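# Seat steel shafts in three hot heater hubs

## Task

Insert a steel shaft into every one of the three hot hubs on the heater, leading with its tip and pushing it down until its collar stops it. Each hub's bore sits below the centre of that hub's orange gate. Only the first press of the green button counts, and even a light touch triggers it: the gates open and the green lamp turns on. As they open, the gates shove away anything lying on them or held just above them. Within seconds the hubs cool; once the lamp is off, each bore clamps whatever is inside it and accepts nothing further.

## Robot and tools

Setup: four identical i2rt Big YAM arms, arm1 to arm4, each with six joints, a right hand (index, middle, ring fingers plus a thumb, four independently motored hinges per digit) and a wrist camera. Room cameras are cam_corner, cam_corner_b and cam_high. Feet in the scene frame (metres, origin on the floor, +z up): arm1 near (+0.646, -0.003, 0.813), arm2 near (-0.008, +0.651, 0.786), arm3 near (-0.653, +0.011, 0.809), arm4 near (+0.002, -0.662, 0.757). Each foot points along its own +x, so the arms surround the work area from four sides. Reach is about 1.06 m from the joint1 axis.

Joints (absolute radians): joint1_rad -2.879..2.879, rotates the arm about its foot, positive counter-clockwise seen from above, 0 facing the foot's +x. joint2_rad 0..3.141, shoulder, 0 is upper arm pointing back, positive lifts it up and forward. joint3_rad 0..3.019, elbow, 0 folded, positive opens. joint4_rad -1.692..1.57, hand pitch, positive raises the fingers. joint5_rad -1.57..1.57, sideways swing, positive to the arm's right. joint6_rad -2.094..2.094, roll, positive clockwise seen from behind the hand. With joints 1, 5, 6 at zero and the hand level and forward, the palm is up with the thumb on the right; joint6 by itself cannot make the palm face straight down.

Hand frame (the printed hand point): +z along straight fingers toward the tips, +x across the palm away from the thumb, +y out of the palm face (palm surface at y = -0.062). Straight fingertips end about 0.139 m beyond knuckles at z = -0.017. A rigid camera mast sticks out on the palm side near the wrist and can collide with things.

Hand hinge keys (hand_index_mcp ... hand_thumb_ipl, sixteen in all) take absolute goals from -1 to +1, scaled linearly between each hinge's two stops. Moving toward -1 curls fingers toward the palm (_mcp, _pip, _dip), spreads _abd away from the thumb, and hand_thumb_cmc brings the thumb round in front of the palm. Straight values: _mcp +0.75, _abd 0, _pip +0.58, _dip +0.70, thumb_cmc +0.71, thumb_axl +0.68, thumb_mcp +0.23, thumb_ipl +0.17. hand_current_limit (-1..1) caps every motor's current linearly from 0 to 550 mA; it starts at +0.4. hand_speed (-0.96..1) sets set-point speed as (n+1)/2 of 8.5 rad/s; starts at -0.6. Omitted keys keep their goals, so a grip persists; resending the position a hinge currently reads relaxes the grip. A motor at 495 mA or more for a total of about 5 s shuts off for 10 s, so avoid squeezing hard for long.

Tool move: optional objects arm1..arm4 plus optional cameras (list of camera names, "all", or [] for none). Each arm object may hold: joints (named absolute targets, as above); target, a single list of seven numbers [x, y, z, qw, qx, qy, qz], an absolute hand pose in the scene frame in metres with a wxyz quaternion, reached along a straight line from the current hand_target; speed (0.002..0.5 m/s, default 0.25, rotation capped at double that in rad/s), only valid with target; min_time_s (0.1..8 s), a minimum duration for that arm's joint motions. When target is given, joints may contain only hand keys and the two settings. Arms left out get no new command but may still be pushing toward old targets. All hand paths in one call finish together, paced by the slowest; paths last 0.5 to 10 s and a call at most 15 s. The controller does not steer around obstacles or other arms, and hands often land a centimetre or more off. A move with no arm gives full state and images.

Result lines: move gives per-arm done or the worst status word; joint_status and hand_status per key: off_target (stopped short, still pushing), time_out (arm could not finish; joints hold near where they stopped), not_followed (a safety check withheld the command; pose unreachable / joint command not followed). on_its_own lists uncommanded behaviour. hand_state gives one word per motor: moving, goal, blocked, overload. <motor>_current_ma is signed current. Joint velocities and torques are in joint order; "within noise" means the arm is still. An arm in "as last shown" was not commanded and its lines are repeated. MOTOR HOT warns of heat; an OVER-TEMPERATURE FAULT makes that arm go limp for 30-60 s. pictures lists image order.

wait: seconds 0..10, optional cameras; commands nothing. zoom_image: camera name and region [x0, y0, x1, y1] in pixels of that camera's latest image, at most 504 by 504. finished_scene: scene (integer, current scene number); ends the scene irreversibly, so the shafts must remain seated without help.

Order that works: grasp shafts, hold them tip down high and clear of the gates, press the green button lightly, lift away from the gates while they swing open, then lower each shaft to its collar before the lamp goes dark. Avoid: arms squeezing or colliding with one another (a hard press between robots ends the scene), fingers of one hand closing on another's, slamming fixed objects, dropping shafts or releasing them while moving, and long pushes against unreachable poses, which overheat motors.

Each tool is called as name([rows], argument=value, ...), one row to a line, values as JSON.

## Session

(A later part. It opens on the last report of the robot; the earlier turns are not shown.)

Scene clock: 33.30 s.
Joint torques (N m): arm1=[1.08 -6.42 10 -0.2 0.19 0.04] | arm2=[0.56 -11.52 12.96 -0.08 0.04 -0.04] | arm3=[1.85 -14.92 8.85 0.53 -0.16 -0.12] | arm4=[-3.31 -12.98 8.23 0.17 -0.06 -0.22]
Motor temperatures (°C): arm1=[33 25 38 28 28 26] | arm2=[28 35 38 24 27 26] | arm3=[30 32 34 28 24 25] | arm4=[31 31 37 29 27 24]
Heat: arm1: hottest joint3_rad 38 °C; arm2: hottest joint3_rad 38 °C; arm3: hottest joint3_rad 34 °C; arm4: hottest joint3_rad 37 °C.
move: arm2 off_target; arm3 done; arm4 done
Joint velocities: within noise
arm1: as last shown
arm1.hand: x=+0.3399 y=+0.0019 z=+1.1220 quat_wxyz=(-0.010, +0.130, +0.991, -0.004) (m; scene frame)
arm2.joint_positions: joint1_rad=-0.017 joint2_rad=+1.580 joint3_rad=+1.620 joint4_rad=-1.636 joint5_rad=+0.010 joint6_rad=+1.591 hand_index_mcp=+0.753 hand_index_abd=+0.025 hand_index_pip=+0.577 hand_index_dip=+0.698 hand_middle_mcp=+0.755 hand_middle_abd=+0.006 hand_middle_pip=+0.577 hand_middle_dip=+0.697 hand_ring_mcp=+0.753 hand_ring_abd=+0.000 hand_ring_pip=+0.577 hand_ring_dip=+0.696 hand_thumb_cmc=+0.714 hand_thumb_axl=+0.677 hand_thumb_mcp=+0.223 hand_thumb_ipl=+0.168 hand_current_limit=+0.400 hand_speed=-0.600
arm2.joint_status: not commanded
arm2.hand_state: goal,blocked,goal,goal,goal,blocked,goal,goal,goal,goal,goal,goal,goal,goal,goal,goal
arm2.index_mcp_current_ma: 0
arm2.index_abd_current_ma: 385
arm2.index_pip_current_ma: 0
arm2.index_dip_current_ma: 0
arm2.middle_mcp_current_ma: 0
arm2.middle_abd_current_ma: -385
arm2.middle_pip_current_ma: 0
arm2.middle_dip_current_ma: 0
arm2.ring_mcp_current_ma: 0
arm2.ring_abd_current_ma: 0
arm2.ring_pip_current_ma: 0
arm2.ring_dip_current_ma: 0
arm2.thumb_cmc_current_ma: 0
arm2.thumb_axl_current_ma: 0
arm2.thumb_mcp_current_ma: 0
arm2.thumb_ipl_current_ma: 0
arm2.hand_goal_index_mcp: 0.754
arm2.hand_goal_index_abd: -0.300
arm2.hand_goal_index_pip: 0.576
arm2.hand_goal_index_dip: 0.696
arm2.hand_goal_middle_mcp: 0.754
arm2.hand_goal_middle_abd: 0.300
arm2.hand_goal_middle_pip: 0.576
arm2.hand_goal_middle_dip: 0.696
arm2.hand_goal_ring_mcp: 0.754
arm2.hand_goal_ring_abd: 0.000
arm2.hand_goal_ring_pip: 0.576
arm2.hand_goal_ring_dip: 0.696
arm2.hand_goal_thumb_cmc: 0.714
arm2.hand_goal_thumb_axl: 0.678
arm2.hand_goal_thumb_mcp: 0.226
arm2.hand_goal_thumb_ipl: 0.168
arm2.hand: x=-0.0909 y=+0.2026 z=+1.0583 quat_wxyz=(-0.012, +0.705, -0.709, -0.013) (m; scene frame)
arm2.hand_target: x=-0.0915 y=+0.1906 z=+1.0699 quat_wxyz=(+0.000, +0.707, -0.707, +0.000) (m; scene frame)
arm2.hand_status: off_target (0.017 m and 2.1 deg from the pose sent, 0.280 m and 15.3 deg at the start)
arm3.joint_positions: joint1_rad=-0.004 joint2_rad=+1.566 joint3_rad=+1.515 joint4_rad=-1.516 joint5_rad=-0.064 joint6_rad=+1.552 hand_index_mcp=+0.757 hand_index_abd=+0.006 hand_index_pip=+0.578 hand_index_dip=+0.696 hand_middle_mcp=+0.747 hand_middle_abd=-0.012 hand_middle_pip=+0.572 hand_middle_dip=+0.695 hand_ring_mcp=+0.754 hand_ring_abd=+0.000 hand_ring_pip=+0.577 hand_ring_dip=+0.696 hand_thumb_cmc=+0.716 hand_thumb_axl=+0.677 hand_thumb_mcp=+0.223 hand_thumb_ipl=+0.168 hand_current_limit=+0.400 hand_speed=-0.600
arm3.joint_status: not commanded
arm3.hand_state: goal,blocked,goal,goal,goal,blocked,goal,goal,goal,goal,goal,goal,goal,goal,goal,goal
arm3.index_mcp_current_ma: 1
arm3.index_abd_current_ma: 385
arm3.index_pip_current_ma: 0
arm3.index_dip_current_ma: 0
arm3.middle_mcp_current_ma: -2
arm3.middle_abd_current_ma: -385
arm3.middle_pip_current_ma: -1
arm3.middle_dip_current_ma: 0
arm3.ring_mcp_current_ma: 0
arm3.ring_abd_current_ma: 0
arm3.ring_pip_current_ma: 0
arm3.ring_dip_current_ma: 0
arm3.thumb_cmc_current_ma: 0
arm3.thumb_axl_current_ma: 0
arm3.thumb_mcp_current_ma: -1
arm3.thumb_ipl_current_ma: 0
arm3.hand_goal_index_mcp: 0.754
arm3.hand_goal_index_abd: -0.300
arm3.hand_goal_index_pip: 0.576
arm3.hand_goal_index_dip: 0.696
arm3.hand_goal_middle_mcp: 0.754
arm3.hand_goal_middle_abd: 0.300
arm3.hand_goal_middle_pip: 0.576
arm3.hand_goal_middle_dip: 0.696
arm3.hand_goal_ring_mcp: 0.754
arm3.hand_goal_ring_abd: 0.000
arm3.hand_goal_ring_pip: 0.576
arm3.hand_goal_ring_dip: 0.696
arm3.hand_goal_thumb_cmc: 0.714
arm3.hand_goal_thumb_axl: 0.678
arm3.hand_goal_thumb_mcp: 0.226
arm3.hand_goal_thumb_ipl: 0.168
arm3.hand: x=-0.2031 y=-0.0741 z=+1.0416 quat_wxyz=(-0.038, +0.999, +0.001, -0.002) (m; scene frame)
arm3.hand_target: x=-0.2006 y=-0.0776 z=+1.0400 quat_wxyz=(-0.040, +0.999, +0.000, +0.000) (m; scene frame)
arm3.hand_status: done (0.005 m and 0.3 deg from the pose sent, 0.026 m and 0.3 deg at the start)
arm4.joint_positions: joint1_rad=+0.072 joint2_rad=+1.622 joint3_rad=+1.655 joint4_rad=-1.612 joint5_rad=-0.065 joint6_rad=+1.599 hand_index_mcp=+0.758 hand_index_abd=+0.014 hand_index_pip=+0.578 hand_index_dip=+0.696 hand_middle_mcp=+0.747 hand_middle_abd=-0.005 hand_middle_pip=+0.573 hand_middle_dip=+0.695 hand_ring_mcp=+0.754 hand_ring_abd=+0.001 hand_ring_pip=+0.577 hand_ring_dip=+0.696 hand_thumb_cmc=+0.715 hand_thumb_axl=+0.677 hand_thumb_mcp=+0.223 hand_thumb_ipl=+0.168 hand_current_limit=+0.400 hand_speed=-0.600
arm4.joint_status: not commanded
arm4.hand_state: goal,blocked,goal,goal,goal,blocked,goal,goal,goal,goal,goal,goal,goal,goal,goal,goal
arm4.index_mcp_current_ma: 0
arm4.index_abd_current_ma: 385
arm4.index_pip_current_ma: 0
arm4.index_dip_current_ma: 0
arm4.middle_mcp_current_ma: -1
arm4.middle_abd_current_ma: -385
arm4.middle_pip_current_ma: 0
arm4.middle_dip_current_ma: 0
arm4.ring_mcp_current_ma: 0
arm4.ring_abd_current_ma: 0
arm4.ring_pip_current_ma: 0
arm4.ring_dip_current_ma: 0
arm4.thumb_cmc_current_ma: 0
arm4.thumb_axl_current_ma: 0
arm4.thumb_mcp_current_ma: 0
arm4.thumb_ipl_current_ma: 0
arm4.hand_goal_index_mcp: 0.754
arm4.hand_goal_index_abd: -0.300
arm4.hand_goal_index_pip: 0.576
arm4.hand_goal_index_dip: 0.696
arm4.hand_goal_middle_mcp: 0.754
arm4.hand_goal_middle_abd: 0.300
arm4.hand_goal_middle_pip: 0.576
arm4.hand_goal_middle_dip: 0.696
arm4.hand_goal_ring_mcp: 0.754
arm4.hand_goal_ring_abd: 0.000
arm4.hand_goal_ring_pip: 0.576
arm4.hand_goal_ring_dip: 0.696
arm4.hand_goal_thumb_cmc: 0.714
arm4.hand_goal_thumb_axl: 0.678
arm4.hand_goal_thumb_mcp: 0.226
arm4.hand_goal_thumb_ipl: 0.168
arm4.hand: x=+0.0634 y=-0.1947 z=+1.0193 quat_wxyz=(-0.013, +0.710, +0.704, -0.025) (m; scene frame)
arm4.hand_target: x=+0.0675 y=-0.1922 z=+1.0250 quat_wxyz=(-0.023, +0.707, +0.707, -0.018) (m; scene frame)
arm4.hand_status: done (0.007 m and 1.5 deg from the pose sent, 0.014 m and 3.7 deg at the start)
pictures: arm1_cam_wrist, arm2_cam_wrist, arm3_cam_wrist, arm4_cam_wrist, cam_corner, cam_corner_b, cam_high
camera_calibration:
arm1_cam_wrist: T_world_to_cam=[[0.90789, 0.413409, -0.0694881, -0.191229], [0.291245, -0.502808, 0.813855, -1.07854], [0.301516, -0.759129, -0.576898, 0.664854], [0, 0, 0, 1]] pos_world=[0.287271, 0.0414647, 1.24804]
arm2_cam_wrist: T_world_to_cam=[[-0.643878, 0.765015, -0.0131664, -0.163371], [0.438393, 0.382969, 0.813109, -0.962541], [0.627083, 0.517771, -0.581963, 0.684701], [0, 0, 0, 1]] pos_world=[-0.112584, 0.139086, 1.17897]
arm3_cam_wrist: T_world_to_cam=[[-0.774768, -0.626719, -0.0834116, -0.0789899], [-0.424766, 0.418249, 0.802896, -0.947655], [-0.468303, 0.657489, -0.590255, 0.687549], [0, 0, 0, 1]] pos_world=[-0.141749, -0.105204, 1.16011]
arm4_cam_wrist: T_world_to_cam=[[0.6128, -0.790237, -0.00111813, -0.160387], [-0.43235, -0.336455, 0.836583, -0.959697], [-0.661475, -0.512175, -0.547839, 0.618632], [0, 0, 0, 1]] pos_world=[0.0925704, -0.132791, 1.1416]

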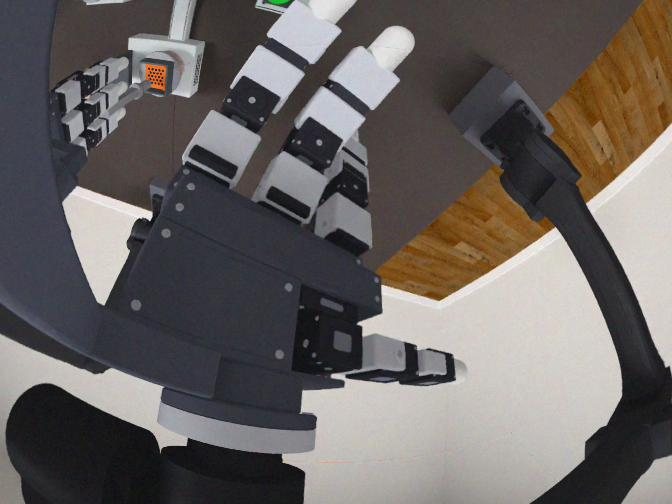

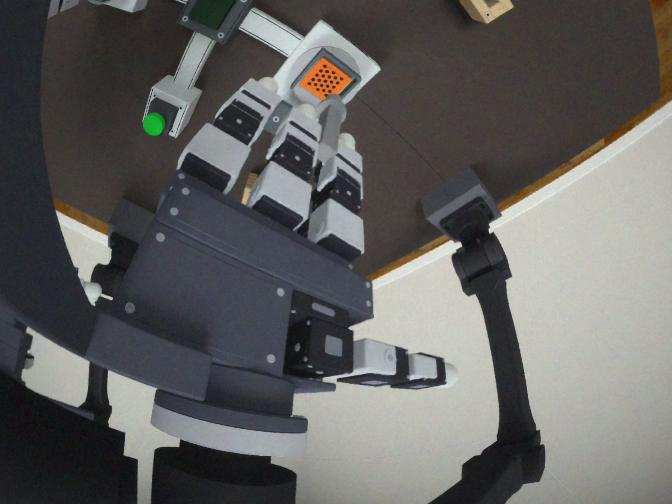

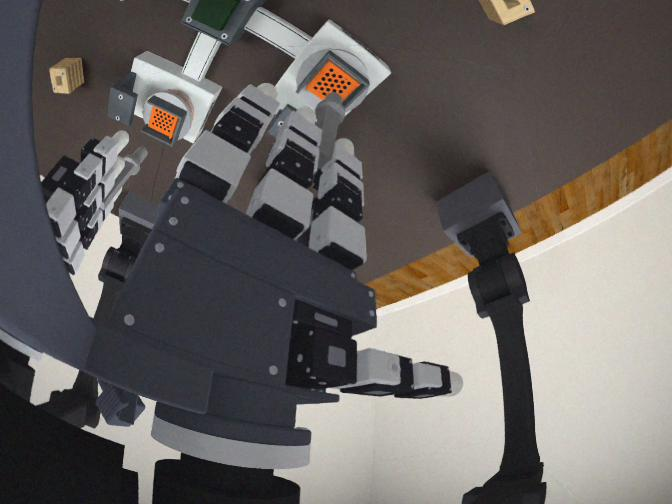

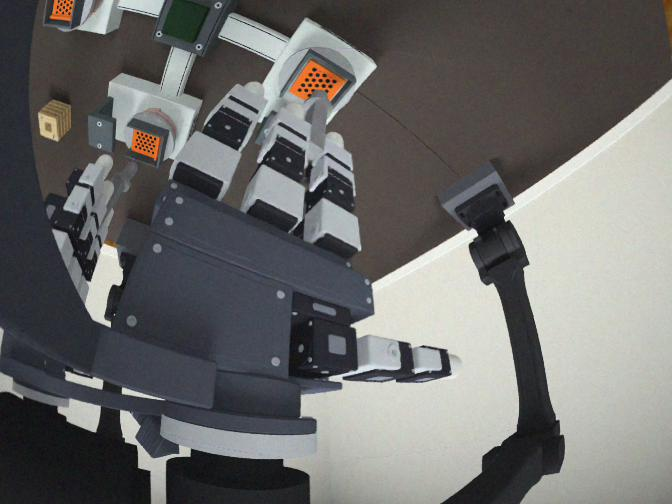

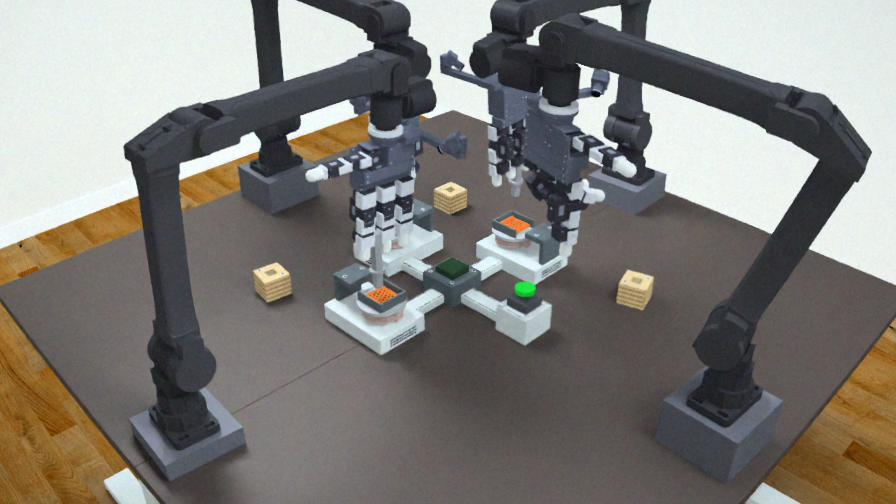

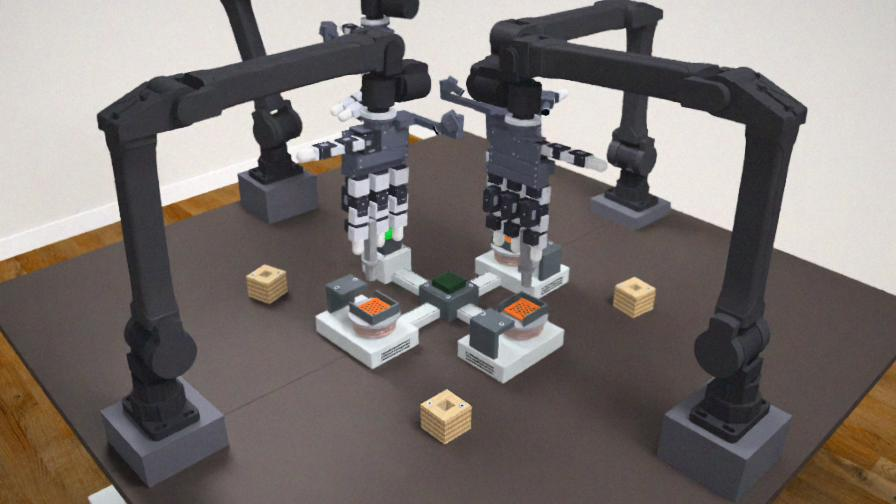

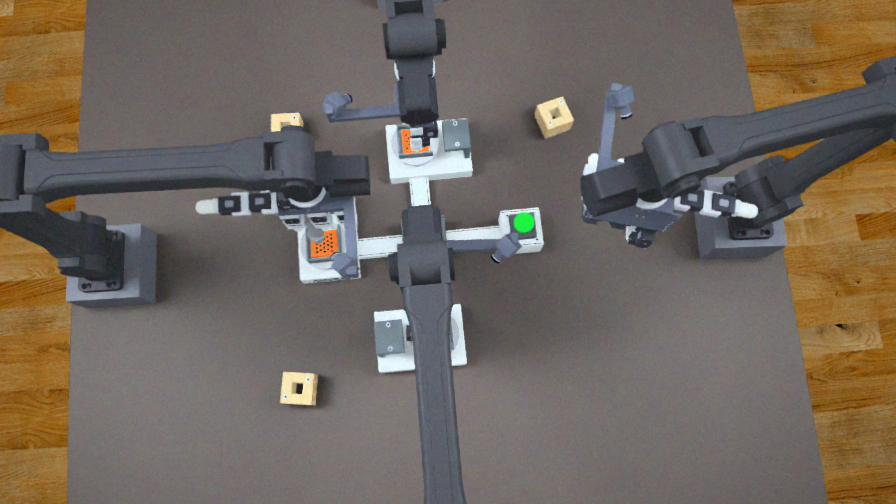

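move(arm2={"target": [-0.0936, 0.193, 1.07, -0.012, 0.7070, -0.7070, 0.0156], "speed": 0.2}, arm3={"target": [-0.1985, -0.0825, 1.065, -0.06, 0.9982, 0, 0.003], "speed": 0.2}, arm4={"target": [0.073, -0.1895, 1.06, -0.035, 0.7064, 0.7064, -0.0195], "speed": 0.2})

move(arm1={"target": [0.18, 0.0855, 1.01, 0, 0.1305, 0.9914, 0], "speed": 0.25}, arm2={"target": [-0.0936, 0.193, 1.04, -0.012, 0.7070, -0.7070, 0.0156], "speed": 0.1}, arm3={"target": [-0.1985, -0.0825, 1.035, -0.06, 0.9982, 0, 0.003], "speed": 0.1}, arm4={"target": [0.073, -0.1895, 1.028, -0.035, 0.7064, 0.7064, -0.0195], "speed": 0.1}, cameras=["all"])

zoom_image(camera="arm2_cam_wrist", region=[270, 40, 390, 130])

zoom_image(camera="arm3_cam_wrist", region=[270, 40, 390, 130])

zoom_image(camera="arm4_cam_wrist", region=[270, 40, 390, 130])

zoom_image(camera="cam_corner", region=[340, 200, 430, 310])

zoom_image(camera="cam_corner_b", region=[480, 200, 570, 310])

zoom_image(camera="cam_corner_b", region=[330, 220, 420, 330])

zoom_image(camera="cam_corner", region=[470, 150, 560, 260])

zoom_image(camera="cam_high", region=[280, 200, 370, 290])

Scene clock: 38.53 s.
Joint torques (N m): arm1=[1.2 -6.53 9.99 -0.21 0.19 0.05] | arm2=[-0.21 -12.34 12.56 -0.14 -0.07 -0.04] | arm3=[1.79 -14.86 13 -0.27 -0.26 -0.11] | arm4=[-3.55 -12.92 12.75 -0.85 -0.09 -0.22]
Motor temperatures (°C): arm1=[32 25 38 28 28 26] | arm2=[28 35 39 24 27 26] | arm3=[30 32 33 28 24 25] | arm4=[31 31 37 29 27 24]
Heat: arm1: hottest joint3_rad 38 °C; arm2: hottest joint3_rad 39 °C; arm3: hottest joint3_rad 33 °C; arm4: hottest joint3_rad 37 °C.
move: arm2 off_target; arm3 off_target; arm4 off_target
Joint velocities: within noise
arm1: as last shown
arm2.joint_positions: joint1_rad=-0.024 joint2_rad=+1.580 joint3_rad=+1.620 joint4_rad=-1.636 joint5_rad=-0.028 joint6_rad=+1.572 hand_index_mcp=+0.753 hand_index_abd=+0.025 hand_index_pip=+0.577 hand_index_dip=+0.698 hand_middle_mcp=+0.755 hand_middle_abd=+0.006 hand_middle_pip=+0.577 hand_middle_dip=+0.697 hand_ring_mcp=+0.753 hand_ring_abd=+0.000 hand_ring_pip=+0.577 hand_ring_dip=+0.696 hand_thumb_cmc=+0.714 hand_thumb_axl=+0.677 hand_thumb_mcp=+0.223 hand_thumb_ipl=+0.168 hand_current_limit=+0.400 hand_speed=-0.600
arm2.joint_status: not commanded
arm2.hand_state: goal,blocked,goal,goal,goal,blocked,goal,goal,goal,goal,goal,goal,goal,goal,goal,goal
arm2.index_mcp_current_ma: 0
arm2.index_abd_current_ma: 385
arm2.index_pip_current_ma: 0
arm2.index_dip_current_ma: 0
arm2.middle_mcp_current_ma: 0
arm2.middle_abd_current_ma: -385
arm2.middle_pip_current_ma: 0
arm2.middle_dip_current_ma: 0
arm2.ring_mcp_current_ma: 0
arm2.ring_abd_current_ma: 0
arm2.ring_pip_current_ma: 0
arm2.ring_dip_current_ma: 0
arm2.thumb_cmc_current_ma: 0
arm2.thumb_axl_current_ma: 0
arm2.thumb_mcp_current_ma: 0
arm2.thumb_ipl_current_ma: 0
arm2.hand_goal_index_mcp: 0.754
arm2.hand_goal_index_abd: -0.300
arm2.hand_goal_index_pip: 0.576
arm2.hand_goal_index_dip: 0.696
arm2.hand_goal_middle_mcp: 0.754
arm2.hand_goal_middle_abd: 0.300
arm2.hand_goal_middle_pip: 0.576
arm2.hand_goal_middle_dip: 0.696
arm2.hand_goal_ring_mcp: 0.754
arm2.hand_goal_ring_abd: 0.000
arm2.hand_goal_ring_pip: 0.576
arm2.hand_goal_ring_dip: 0.696
arm2.hand_goal_thumb_cmc: 0.714
arm2.hand_goal_thumb_axl: 0.678
arm2.hand_goal_thumb_mcp: 0.226
arm2.hand_goal_thumb_ipl: 0.168
arm2.hand: x=-0.0882 y=+0.2017 z=+1.0552 quat_wxyz=(-0.025, +0.709, -0.705, +0.000) (m; scene frame)
arm2.hand_target: x=-0.0936 y=+0.1937 z=+1.0699 quat_wxyz=(-0.012, +0.707, -0.707, +0.015) (m; scene frame)
arm2.hand_status: off_target (0.018 m and 2.4 deg from the pose sent, 0.015 m and 3.3 deg at the start)
arm3.joint_positions: joint1_rad=-0.028 joint2_rad=+1.566 joint3_rad=+1.537 joint4_rad=-1.570 joint5_rad=-0.103 joint6_rad=+1.528 hand_index_mcp=+0.756 hand_index_abd=+0.006 hand_index_pip=+0.578 hand_index_dip=+0.696 hand_middle_mcp=+0.747 hand_middle_abd=-0.012 hand_middle_pip=+0.572 hand_middle_dip=+0.694 hand_ring_mcp=+0.754 hand_ring_abd=+0.000 hand_ring_pip=+0.577 hand_ring_dip=+0.696 hand_thumb_cmc=+0.715 hand_thumb_axl=+0.677 hand_thumb_mcp=+0.223 hand_thumb_ipl=+0.168 hand_current_limit=+0.400 hand_speed=-0.600
arm3.joint_status: not commanded
arm3.hand_state: goal,blocked,goal,goal,goal,blocked,goal,goal,goal,goal,goal,goal,goal,goal,goal,goal
arm3.index_mcp_current_ma: 0
arm3.index_abd_current_ma: 385
arm3.index_pip_current_ma: 0
arm3.index_dip_current_ma: 0
arm3.middle_mcp_current_ma: -3
arm3.middle_abd_current_ma: -385
arm3.middle_pip_current_ma: -1
arm3.middle_dip_current_ma: 0
arm3.ring_mcp_current_ma: 0
arm3.ring_abd_current_ma: 0
arm3.ring_pip_current_ma: 0
arm3.ring_dip_current_ma: 0
arm3.thumb_cmc_current_ma: 0
arm3.thumb_axl_current_ma: 0
arm3.thumb_mcp_current_ma: -1
arm3.thumb_ipl_current_ma: 0
arm3.hand_goal_index_mcp: 0.754
arm3.hand_goal_index_abd: -0.300
arm3.hand_goal_index_pip: 0.576
arm3.hand_goal_index_dip: 0.696
arm3.hand_goal_middle_mcp: 0.754
arm3.hand_goal_middle_abd: 0.300
arm3.hand_goal_middle_pip: 0.576
arm3.hand_goal_middle_dip: 0.696
arm3.hand_goal_ring_mcp: 0.754
arm3.hand_goal_ring_abd: 0.000
arm3.hand_goal_ring_pip: 0.576
arm3.hand_goal_ring_dip: 0.696
arm3.hand_goal_thumb_cmc: 0.714
arm3.hand_goal_thumb_axl: 0.678
arm3.hand_goal_thumb_mcp: 0.226
arm3.hand_goal_thumb_ipl: 0.168
arm3.hand: x=-0.2103 y=-0.0780 z=+1.0481 quat_wxyz=(-0.058, +0.998, +0.001, -0.016) (m; scene frame)
arm3.hand_target: x=-0.1993 y=-0.0824 z=+1.0650 quat_wxyz=(-0.060, +0.998, +0.000, +0.003) (m; scene frame)
arm3.hand_status: off_target (0.021 m and 2.1 deg from the pose sent, 0.025 m and 2.5 deg at the start)
arm4.joint_positions: joint1_rad=+0.055 joint2_rad=+1.622 joint3_rad=+1.686 joint4_rad=-1.667 joint5_rad=-0.084 joint6_rad=+1.581 hand_index_mcp=+0.758 hand_index_abd=+0.014 hand_index_pip=+0.578 hand_index_dip=+0.696 hand_middle_mcp=+0.747 hand_middle_abd=-0.005 hand_middle_pip=+0.573 hand_middle_dip=+0.695 hand_ring_mcp=+0.754 hand_ring_abd=+0.001 hand_ring_pip=+0.577 hand_ring_dip=+0.696 hand_thumb_cmc=+0.715 hand_thumb_axl=+0.677 hand_thumb_mcp=+0.223 hand_thumb_ipl=+0.168 hand_current_limit=+0.400 hand_speed=-0.600
arm4.joint_status: not commanded
arm4.hand_state: goal,blocked,goal,goal,goal,blocked,goal,goal,goal,goal,goal,goal,goal,goal,goal,goal
arm4.index_mcp_current_ma: 0
arm4.index_abd_current_ma: 385
arm4.index_pip_current_ma: 0
arm4.index_dip_current_ma: 0
arm4.middle_mcp_current_ma: -1
arm4.middle_abd_current_ma: -385
arm4.middle_pip_current_ma: 0
arm4.middle_dip_current_ma: 0
arm4.ring_mcp_current_ma: 0
arm4.ring_abd_current_ma: 0
arm4.ring_pip_current_ma: 0
arm4.ring_dip_current_ma: 0
arm4.thumb_cmc_current_ma: 0
arm4.thumb_axl_current_ma: 0
arm4.thumb_mcp_current_ma: 0
arm4.thumb_ipl_current_ma: 0
arm4.hand_goal_index_mcp: 0.754
arm4.hand_goal_index_abd: -0.300
arm4.hand_goal_index_pip: 0.576
arm4.hand_goal_index_dip: 0.696
arm4.hand_goal_middle_mcp: 0.754
arm4.hand_goal_middle_abd: 0.300
arm4.hand_goal_middle_pip: 0.576
arm4.hand_goal_middle_dip: 0.696
arm4.hand_goal_ring_mcp: 0.754
arm4.hand_goal_ring_abd: 0.000
arm4.hand_goal_ring_pip: 0.576
arm4.hand_goal_ring_dip: 0.696
arm4.hand_goal_thumb_cmc: 0.714
arm4.hand_goal_thumb_axl: 0.678
arm4.hand_goal_thumb_mcp: 0.226
arm4.hand_goal_thumb_ipl: 0.168
arm4.hand: x=+0.0684 y=-0.2009 z=+1.0306 quat_wxyz=(-0.012, +0.710, +0.703, -0.040) (m; scene frame)
arm4.hand_target: x=+0.0728 y=-0.1913 z=+1.0596 quat_wxyz=(-0.035, +0.707, +0.707, -0.018) (m; scene frame)
arm4.hand_status: off_target (0.032 m and 3.6 deg from the pose sent, 0.042 m and 2.6 deg at the start; a joint's target at an end of its range on 20 of 38 steps)
pictures: none

Scene clock: 40.30 s.
Joint torques (N m): arm1=[0.56 -11.69 13.23 0.47 0.12 -0.07] | arm2=[-0.26 -12.4 8.91 0.27 -0.07 -0.04] | arm3=[1.96 -14.8 8.94 0.53 -0.27 -0.11] | arm4=[-3.49 -12.98 8.17 0.24 -0.11 -0.22]
Motor temperatures (°C): arm1=[32 25 38 28 28 26] | arm2=[28 35 39 24 27 26] | arm3=[30 32 33 28 24 25] | arm4=[31 31 37 29 27 24]
Heat: arm1: hottest joint3_rad 38 °C; arm2: hottest joint3_rad 39 °C; arm3: hottest joint3_rad 33 °C; arm4: hottest joint3_rad 37 °C.
move: arm1 off_target; arm2 done; arm3 done; arm4 done
Joint velocities: within noise
arm1.joint_positions: joint1_rad=+0.033 joint2_rad=+1.660 joint3_rad=+1.493 joint4_rad=-1.434 joint5_rad=+0.010 joint6_rad=+1.823 hand_index_mcp=+0.754 hand_index_abd=+0.001 hand_index_pip=+0.577 hand_index_dip=+0.696 hand_middle_mcp=+0.312 hand_middle_abd=+0.001 hand_middle_pip=+0.005 hand_middle_dip=+0.696 hand_ring_mcp=+0.309 hand_ring_abd=+0.001 hand_ring_pip=+0.005 hand_ring_dip=+0.696 hand_thumb_cmc=+0.715 hand_thumb_axl=+0.677 hand_thumb_mcp=+0.223 hand_thumb_ipl=+0.168 hand_current_limit=+0.400 hand_speed=-0.600
arm1.joint_status: not commanded
arm1.hand_state: goal,goal,goal,goal,goal,goal,goal,goal,goal,goal,goal,goal,goal,goal,goal,goal
arm1.index_mcp_current_ma: 0
arm1.index_abd_current_ma: 0
arm1.index_pip_current_ma: 0
arm1.index_dip_current_ma: 0
arm1.middle_mcp_current_ma: 7
arm1.middle_abd_current_ma: 0
arm1.middle_pip_current_ma: 1
arm1.middle_dip_current_ma: 0
arm1.ring_mcp_current_ma: 5
arm1.ring_abd_current_ma: 0
arm1.ring_pip_current_ma: 2
arm1.ring_dip_current_ma: 0
arm1.thumb_cmc_current_ma: 0
arm1.thumb_axl_current_ma: 0
arm1.thumb_mcp_current_ma: -1
arm1.thumb_ipl_current_ma: 0
arm1.hand_goal_index_mcp: 0.754
arm1.hand_goal_index_abd: 0.000
arm1.hand_goal_index_pip: 0.576
arm1.hand_goal_index_dip: 0.696
arm1.hand_goal_middle_mcp: 0.300
arm1.hand_goal_middle_abd: 0.000
arm1.hand_goal_middle_pip: 0.000
arm1.hand_goal_middle_dip: 0.696
arm1.hand_goal_ring_mcp: 0.300
arm1.hand_goal_ring_abd: 0.000
arm1.hand_goal_ring_pip: 0.000
arm1.hand_goal_ring_dip: 0.696
arm1.hand_goal_thumb_cmc: 0.714
arm1.hand_goal_thumb_axl: 0.678
arm1.hand_goal_thumb_mcp: 0.226
arm1.hand_goal_thumb_ipl: 0.168
arm1.hand: x=+0.1976 y=+0.0833 z=+1.0044 quat_wxyz=(+0.016, +0.132, +0.991, +0.003) (m; scene frame)
arm1.hand_target: x=+0.1807 y=+0.0855 z=+1.0102 quat_wxyz=(+0.000, +0.130, +0.991, +0.000) (m; scene frame)
arm1.hand_status: off_target (0.019 m and 1.9 deg from the pose sent, 0.212 m and 1.2 deg at the start)
arm2.joint_positions: joint1_rad=-0.024 joint2_rad=+1.580 joint3_rad=+1.582 joint4_rad=-1.565 joint5_rad=-0.028 joint6_rad=+1.572 hand_index_mcp=+0.753 hand_index_abd=+0.025 hand_index_pip=+0.577 hand_index_dip=+0.698 hand_middle_mcp=+0.755 hand_middle_abd=+0.006 hand_middle_pip=+0.577 hand_middle_dip=+0.697 hand_ring_mcp=+0.753 hand_ring_abd=+0.000 hand_ring_pip=+0.577 hand_ring_dip=+0.696 hand_thumb_cmc=+0.714 hand_thumb_axl=+0.677 hand_thumb_mcp=+0.223 hand_thumb_ipl=+0.168 hand_current_limit=+0.400 hand_speed=-0.600
arm2.joint_status: not commanded
arm2.hand_state: goal,blocked,goal,goal,goal,blocked,goal,goal,goal,goal,goal,goal,goal,goal,goal,goal
arm2.index_mcp_current_ma: 0
arm2.index_abd_current_ma: 385
arm2.index_pip_current_ma: 0
arm2.index_dip_current_ma: 0
arm2.middle_mcp_current_ma: 0
arm2.middle_abd_current_ma: -385
arm2.middle_pip_current_ma: 0
arm2.middle_dip_current_ma: 0
arm2.ring_mcp_current_ma: 0
arm2.ring_abd_current_ma: 0
arm2.ring_pip_current_ma: 0
arm2.ring_dip_current_ma: 0
arm2.thumb_cmc_current_ma: 0
arm2.thumb_axl_current_ma: 0
arm2.thumb_mcp_current_ma: 0
arm2.thumb_ipl_current_ma: 0
arm2.hand_goal_index_mcp: 0.754
arm2.hand_goal_index_abd: -0.300
arm2.hand_goal_index_pip: 0.576
arm2.hand_goal_index_dip: 0.696
arm2.hand_goal_middle_mcp: 0.754
arm2.hand_goal_middle_abd: 0.300
arm2.hand_goal_middle_pip: 0.576
arm2.hand_goal_middle_dip: 0.696
arm2.hand_goal_ring_mcp: 0.754
arm2.hand_goal_ring_abd: 0.000
arm2.hand_goal_ring_pip: 0.576
arm2.hand_goal_ring_dip: 0.696
arm2.hand_goal_thumb_cmc: 0.714
arm2.hand_goal_thumb_axl: 0.678
arm2.hand_goal_thumb_mcp: 0.226
arm2.hand_goal_thumb_ipl: 0.168
arm2.hand: x=-0.0879 y=+0.1933 z=+1.0395 quat_wxyz=(-0.014, +0.709, -0.705, +0.012) (m; scene frame)
arm2.hand_target: x=-0.0936 y=+0.1931 z=+1.0399 quat_wxyz=(-0.012, +0.707, -0.707, +0.015) (m; scene frame)
arm2.hand_status: done (0.006 m and 0.6 deg from the pose sent, 0.018 m and 2.4 deg at the start)
arm3.joint_positions: joint1_rad=-0.028 joint2_rad=+1.566 joint3_rad=+1.513 joint4_rad=-1.510 joint5_rad=-0.104 joint6_rad=+1.527 hand_index_mcp=+0.756 hand_index_abd=+0.006 hand_index_pip=+0.578 hand_index_dip=+0.696 hand_middle_mcp=+0.747 hand_middle_abd=-0.012 hand_middle_pip=+0.572 hand_middle_dip=+0.694 hand_ring_mcp=+0.754 hand_ring_abd=+0.000 hand_ring_pip=+0.577 hand_ring_dip=+0.696 hand_thumb_cmc=+0.715 hand_thumb_axl=+0.677 hand_thumb_mcp=+0.223 hand_thumb_ipl=+0.168 hand_current_limit=+0.400 hand_speed=-0.600
arm3.joint_status: not commanded
arm3.hand_state: goal,blocked,goal,goal,goal,blocked,goal,goal,goal,goal,goal,goal,goal,goal,goal,goal
arm3.index_mcp_current_ma: 0
arm3.index_abd_current_ma: 385
arm3.index_pip_current_ma: 0
arm3.index_dip_current_ma: 0
arm3.middle_mcp_current_ma: -3
arm3.middle_abd_current_ma: -385
arm3.middle_pip_current_ma: -1
arm3.middle_dip_current_ma: 0
arm3.ring_mcp_current_ma: 0
arm3.ring_abd_current_ma: 0
arm3.ring_pip_current_ma: 0
arm3.ring_dip_current_ma: 0
arm3.thumb_cmc_current_ma: 0
arm3.thumb_axl_current_ma: 0
arm3.thumb_mcp_current_ma: -1
arm3.thumb_ipl_current_ma: 0
arm3.hand_goal_index_mcp: 0.754
arm3.hand_goal_index_abd: -0.300
arm3.hand_goal_index_pip: 0.576
arm3.hand_goal_index_dip: 0.696
arm3.hand_goal_middle_mcp: 0.754
arm3.hand_goal_middle_abd: 0.300
arm3.hand_goal_middle_pip: 0.576
arm3.hand_goal_middle_dip: 0.696
arm3.hand_goal_ring_mcp: 0.754
arm3.hand_goal_ring_abd: 0.000
arm3.hand_goal_ring_pip: 0.576
arm3.hand_goal_ring_dip: 0.696
arm3.hand_goal_thumb_cmc: 0.714
arm3.hand_goal_thumb_axl: 0.678
arm3.hand_goal_thumb_mcp: 0.226
arm3.hand_goal_thumb_ipl: 0.168
arm3.hand: x=-0.2015 y=-0.0782 z=+1.0381 quat_wxyz=(-0.058, +0.998, +0.002, +0.002) (m; scene frame)
arm3.hand_target: x=-0.1986 y=-0.0824 z=+1.0350 quat_wxyz=(-0.060, +0.998, +0.000, +0.003) (m; scene frame)
arm3.hand_status: done (0.006 m and 0.3 deg from the pose sent, 0.018 m and 2.2 deg at the start)
arm4.joint_positions: joint1_rad=+0.055 joint2_rad=+1.622 joint3_rad=+1.666 joint4_rad=-1.611 joint5_rad=-0.085 joint6_rad=+1.581 hand_index_mcp=+0.758 hand_index_abd=+0.014 hand_index_pip=+0.578 hand_index_dip=+0.696 hand_middle_mcp=+0.747 hand_middle_abd=-0.005 hand_middle_pip=+0.573 hand_middle_dip=+0.695 hand_ring_mcp=+0.754 hand_ring_abd=+0.001 hand_ring_pip=+0.577 hand_ring_dip=+0.696 hand_thumb_cmc=+0.715 hand_thumb_axl=+0.677 hand_thumb_mcp=+0.223 hand_thumb_ipl=+0.168 hand_current_limit=+0.400 hand_speed=-0.600
arm4.joint_status: not commanded
arm4.hand_state: goal,blocked,goal,goal,goal,blocked,goal,goal,goal,goal,goal,goal,goal,goal,goal,goal
arm4.index_mcp_current_ma: 0
arm4.index_abd_current_ma: 385
arm4.index_pip_current_ma: 0
arm4.index_dip_current_ma: 0
arm4.middle_mcp_current_ma: -1
arm4.middle_abd_current_ma: -385
arm4.middle_pip_current_ma: 0
arm4.middle_dip_current_ma: 0
arm4.ring_mcp_current_ma: 0
arm4.ring_abd_current_ma: 0
arm4.ring_pip_current_ma: 0
arm4.ring_dip_current_ma: 0
arm4.thumb_cmc_current_ma: 0
arm4.thumb_axl_current_ma: 0
arm4.thumb_mcp_current_ma: 0
arm4.thumb_ipl_current_ma: 0
arm4.hand_goal_index_mcp: 0.754
arm4.hand_goal_index_abd: -0.300
arm4.hand_goal_index_pip: 0.576
arm4.hand_goal_index_dip: 0.696
arm4.hand_goal_middle_mcp: 0.754
arm4.hand_goal_middle_abd: 0.300
arm4.hand_goal_middle_pip: 0.576
arm4.hand_goal_middle_dip: 0.696
arm4.hand_goal_ring_mcp: 0.754
arm4.hand_goal_ring_abd: 0.000
arm4.hand_goal_ring_pip: 0.576
arm4.hand_goal_ring_dip: 0.696
arm4.hand_goal_thumb_cmc: 0.714
arm4.hand_goal_thumb_axl: 0.678
arm4.hand_goal_thumb_mcp: 0.226
arm4.hand_goal_thumb_ipl: 0.168
arm4.hand: x=+0.0684 y=-0.1915 z=+1.0218 quat_wxyz=(-0.025, +0.709, +0.704, -0.028) (m; scene frame)
arm4.hand_target: x=+0.0729 y=-0.1895 z=+1.0281 quat_wxyz=(-0.035, +0.707, +0.707, -0.019) (m; scene frame)
arm4.hand_status: done (0.008 m and 1.6 deg from the pose sent, 0.013 m and 3.6 deg at the start)
pictures: arm1_cam_wrist, arm2_cam_wrist, arm3_cam_wrist, arm4_cam_wrist, cam_corner, cam_corner_b, cam_high
camera_calibration:
arm1_cam_wrist: T_world_to_cam=[[0.912031, 0.409732, -0.0178582, -0.156135], [0.245212, -0.509883, 0.824555, -0.901487], [0.328741, -0.756398, -0.565501, 0.684755], [0, 0, 0, 1]] pos_world=[0.138348, 0.122268, 1.12777]
arm2_cam_wrist: T_world_to_cam=[[-0.650923, 0.756535, -0.0628839, -0.101872], [0.402656, 0.414291, 0.816229, -0.957447], [0.643558, 0.505982, -0.574295, 0.672471], [0, 0, 0, 1]] pos_world=[-0.113563, 0.133474, 1.16129]
arm3_cam_wrist: T_world_to_cam=[[-0.772895, -0.624145, -0.114352, -0.0478778], [-0.432095, 0.385723, 0.815176, -0.9592], [-0.46468, 0.679456, -0.567813, 0.668064], [0, 0, 0, 1]] pos_world=[-0.141034, -0.113817, 1.15578]
arm4_cam_wrist: T_world_to_cam=[[0.612787, -0.789894, -0.0236263, -0.137868], [-0.41545, -0.347444, 0.840645, -0.966006], [-0.672229, -0.505321, -0.541071, 0.620069], [0, 0, 0, 1]] pos_world=[0.0999849, -0.131201, 1.14431]

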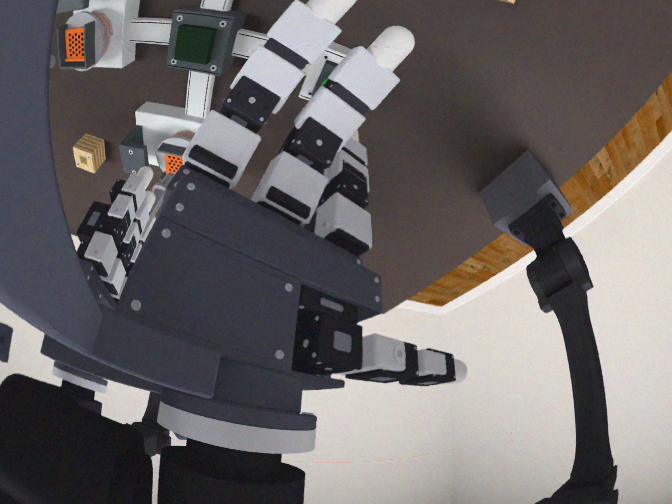

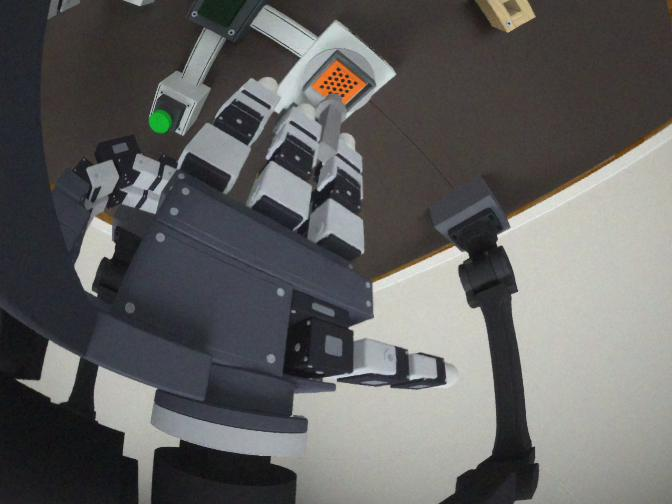

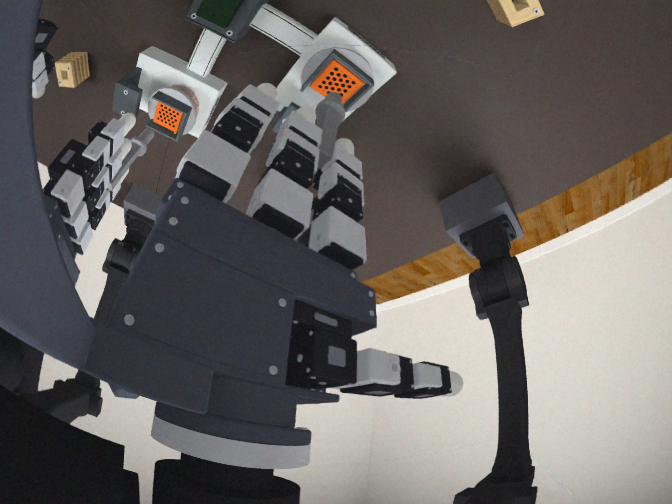

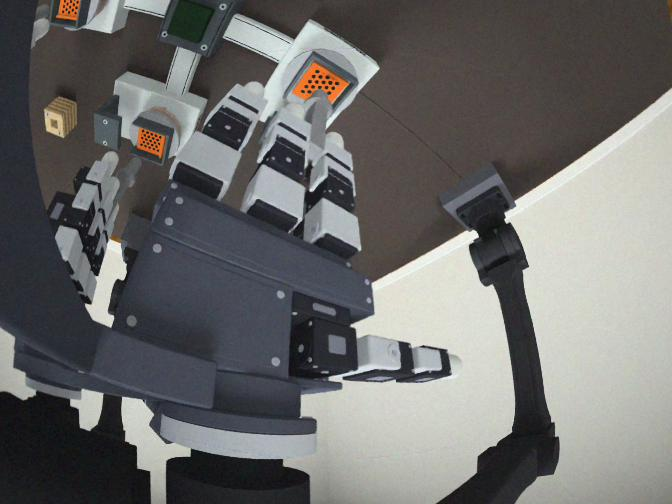

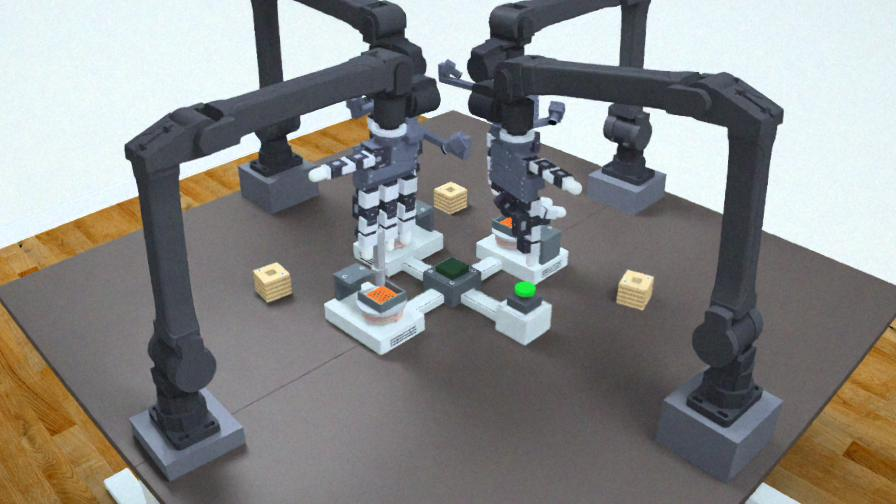

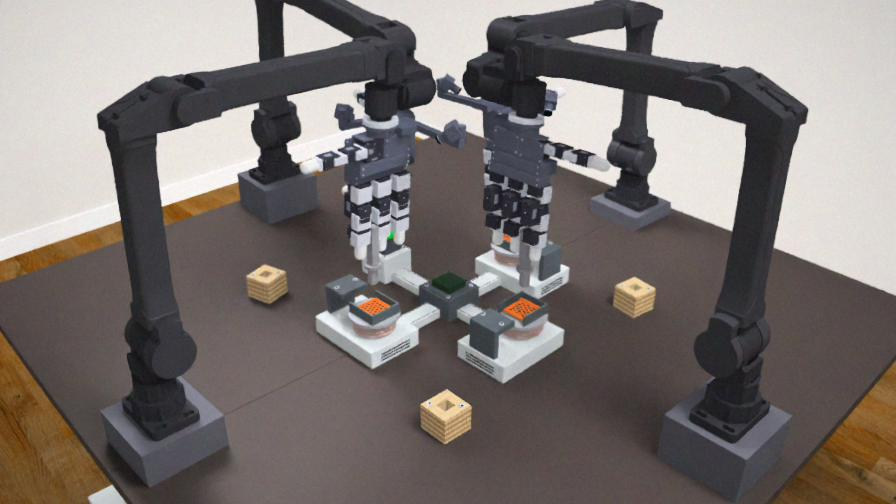

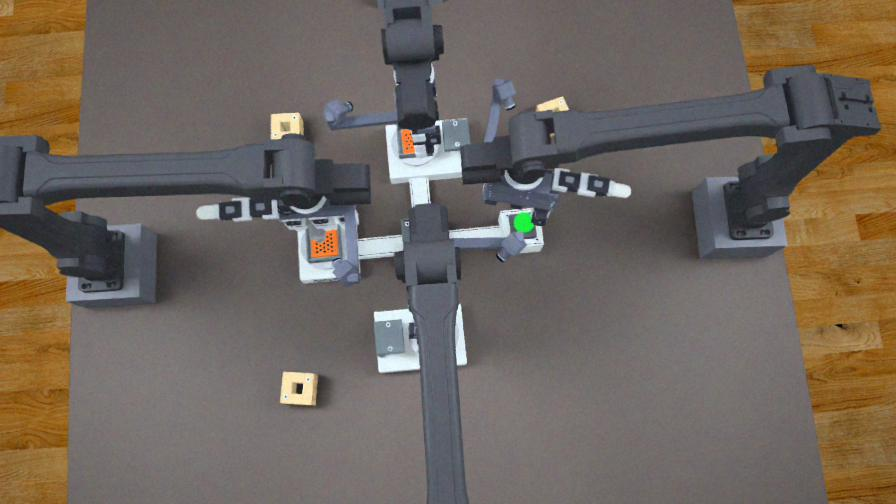

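Scaled by 4.200 from the camera's 672x504 image, which has a finer 960x720 frame.

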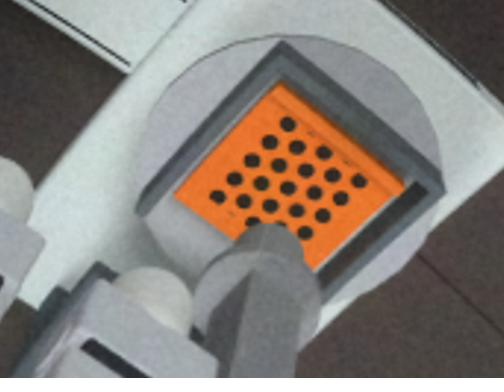

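Scaled by 4.200 from the camera's 672x504 image, which has a finer 960x720 frame.

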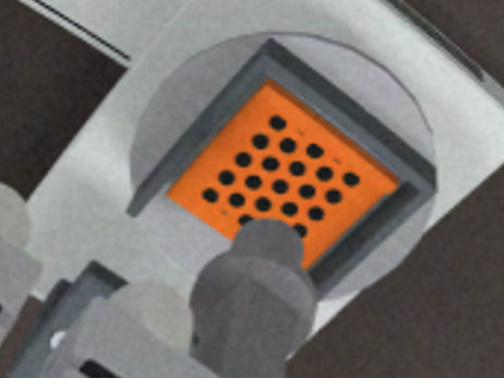

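Scaled by 4.200 from the camera's 672x504 image, which has a finer 960x720 frame.

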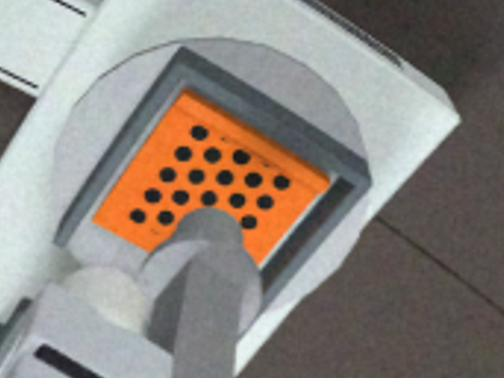

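Scaled by 4.582 from the camera's 896x504 image, which has a finer 1280x720 frame.

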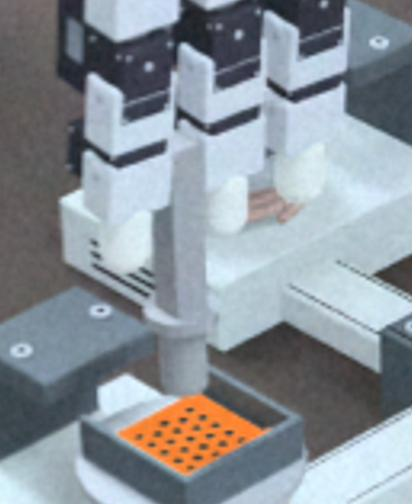

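Scaled by 4.582 from the camera's 896x504 image, which has a finer 1280x720 frame.

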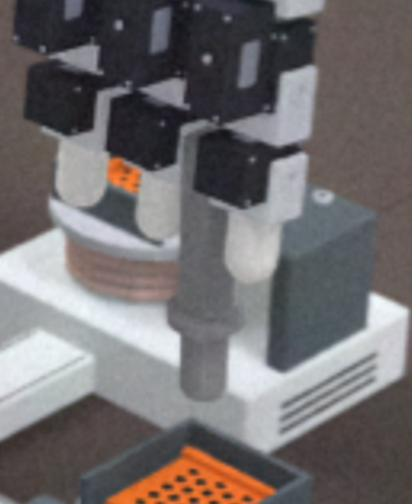

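Scaled by 4.582 from the camera's 896x504 image, which has a finer 1280x720 frame.

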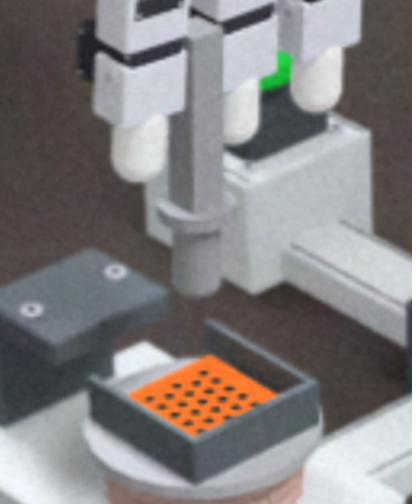

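Scaled by 4.582 from the camera's 896x504 image, which has a finer 1280x720 frame.

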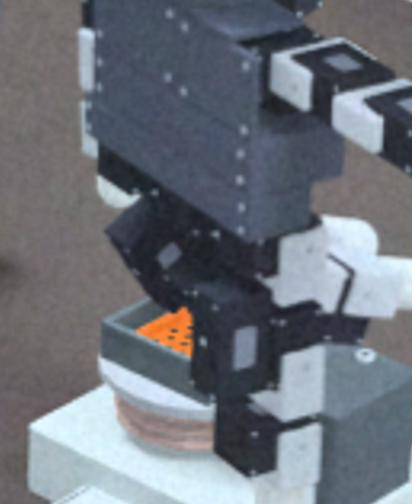

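Scaled by 5.600 from the camera's 896x504 image, which has a finer 1280x720 frame.

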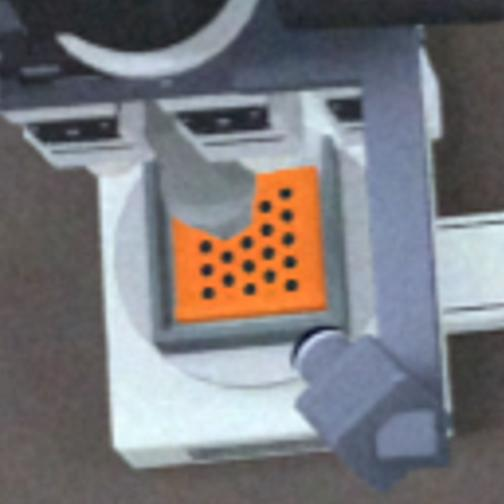

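zoom_image(camera="cam_corner_b", region=[480, 260, 570, 350])

zoom_image(camera="cam_corner", region=[340, 250, 430, 340])

zoom_image(camera="cam_corner_b", region=[330, 250, 420, 340])

zoom_image(camera="arm1_cam_wrist", region=[270, 0, 430, 140])

zoom_image(camera="cam_corner", region=[480, 200, 570, 330])

zoom_image(camera="cam_high", region=[470, 170, 580, 270])

Scaled by 5.600 from the camera's 896x504 image, which has a finer 1280x720 frame.

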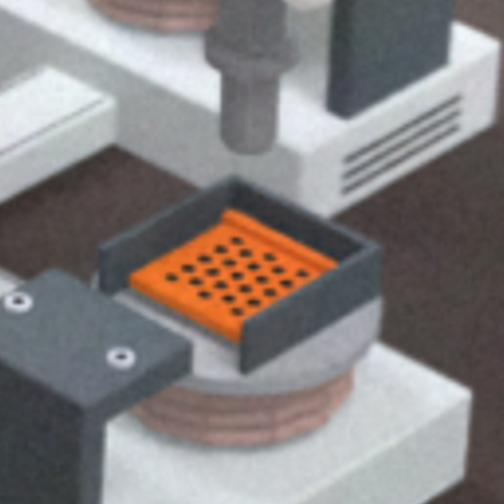

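Scaled by 5.600 from the camera's 896x504 image, which has a finer 1280x720 frame.

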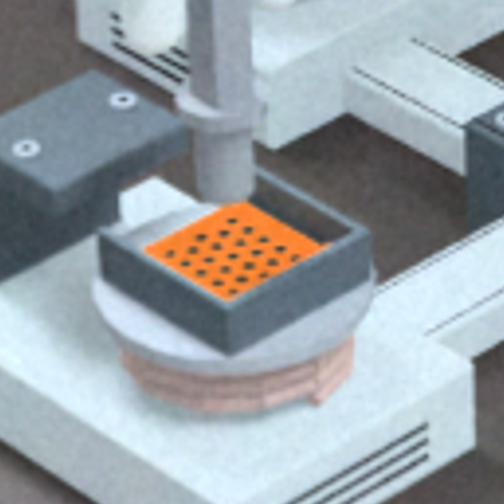

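Scaled by 5.600 from the camera's 896x504 image, which has a finer 1280x720 frame.

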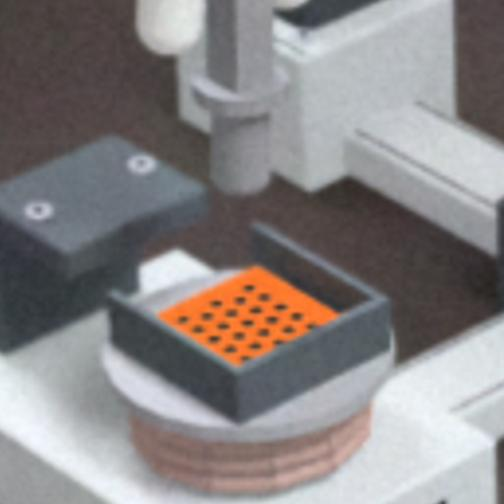

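Scaled by 3.150 from the camera's 672x504 image, which has a finer 960x720 frame.

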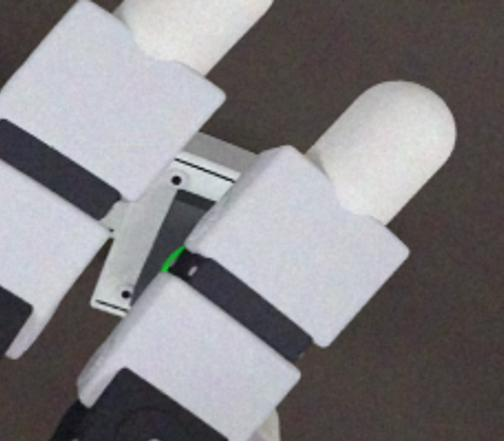

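Scaled by 3.877 from the camera's 896x504 image, which has a finer 1280x720 frame.

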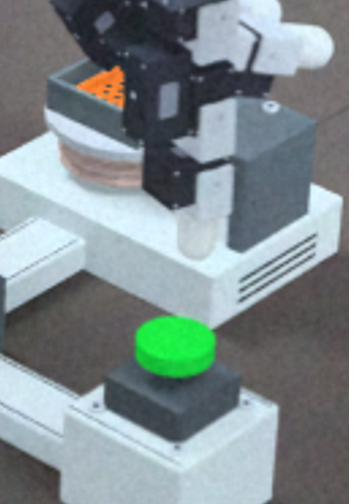

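Scaled by 4.582 from the camera's 896x504 image, which has a finer 1280x720 frame.

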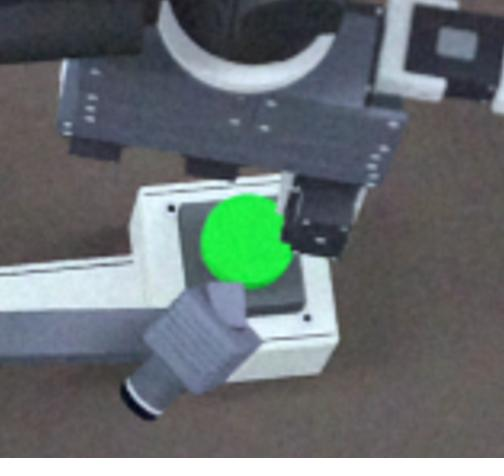

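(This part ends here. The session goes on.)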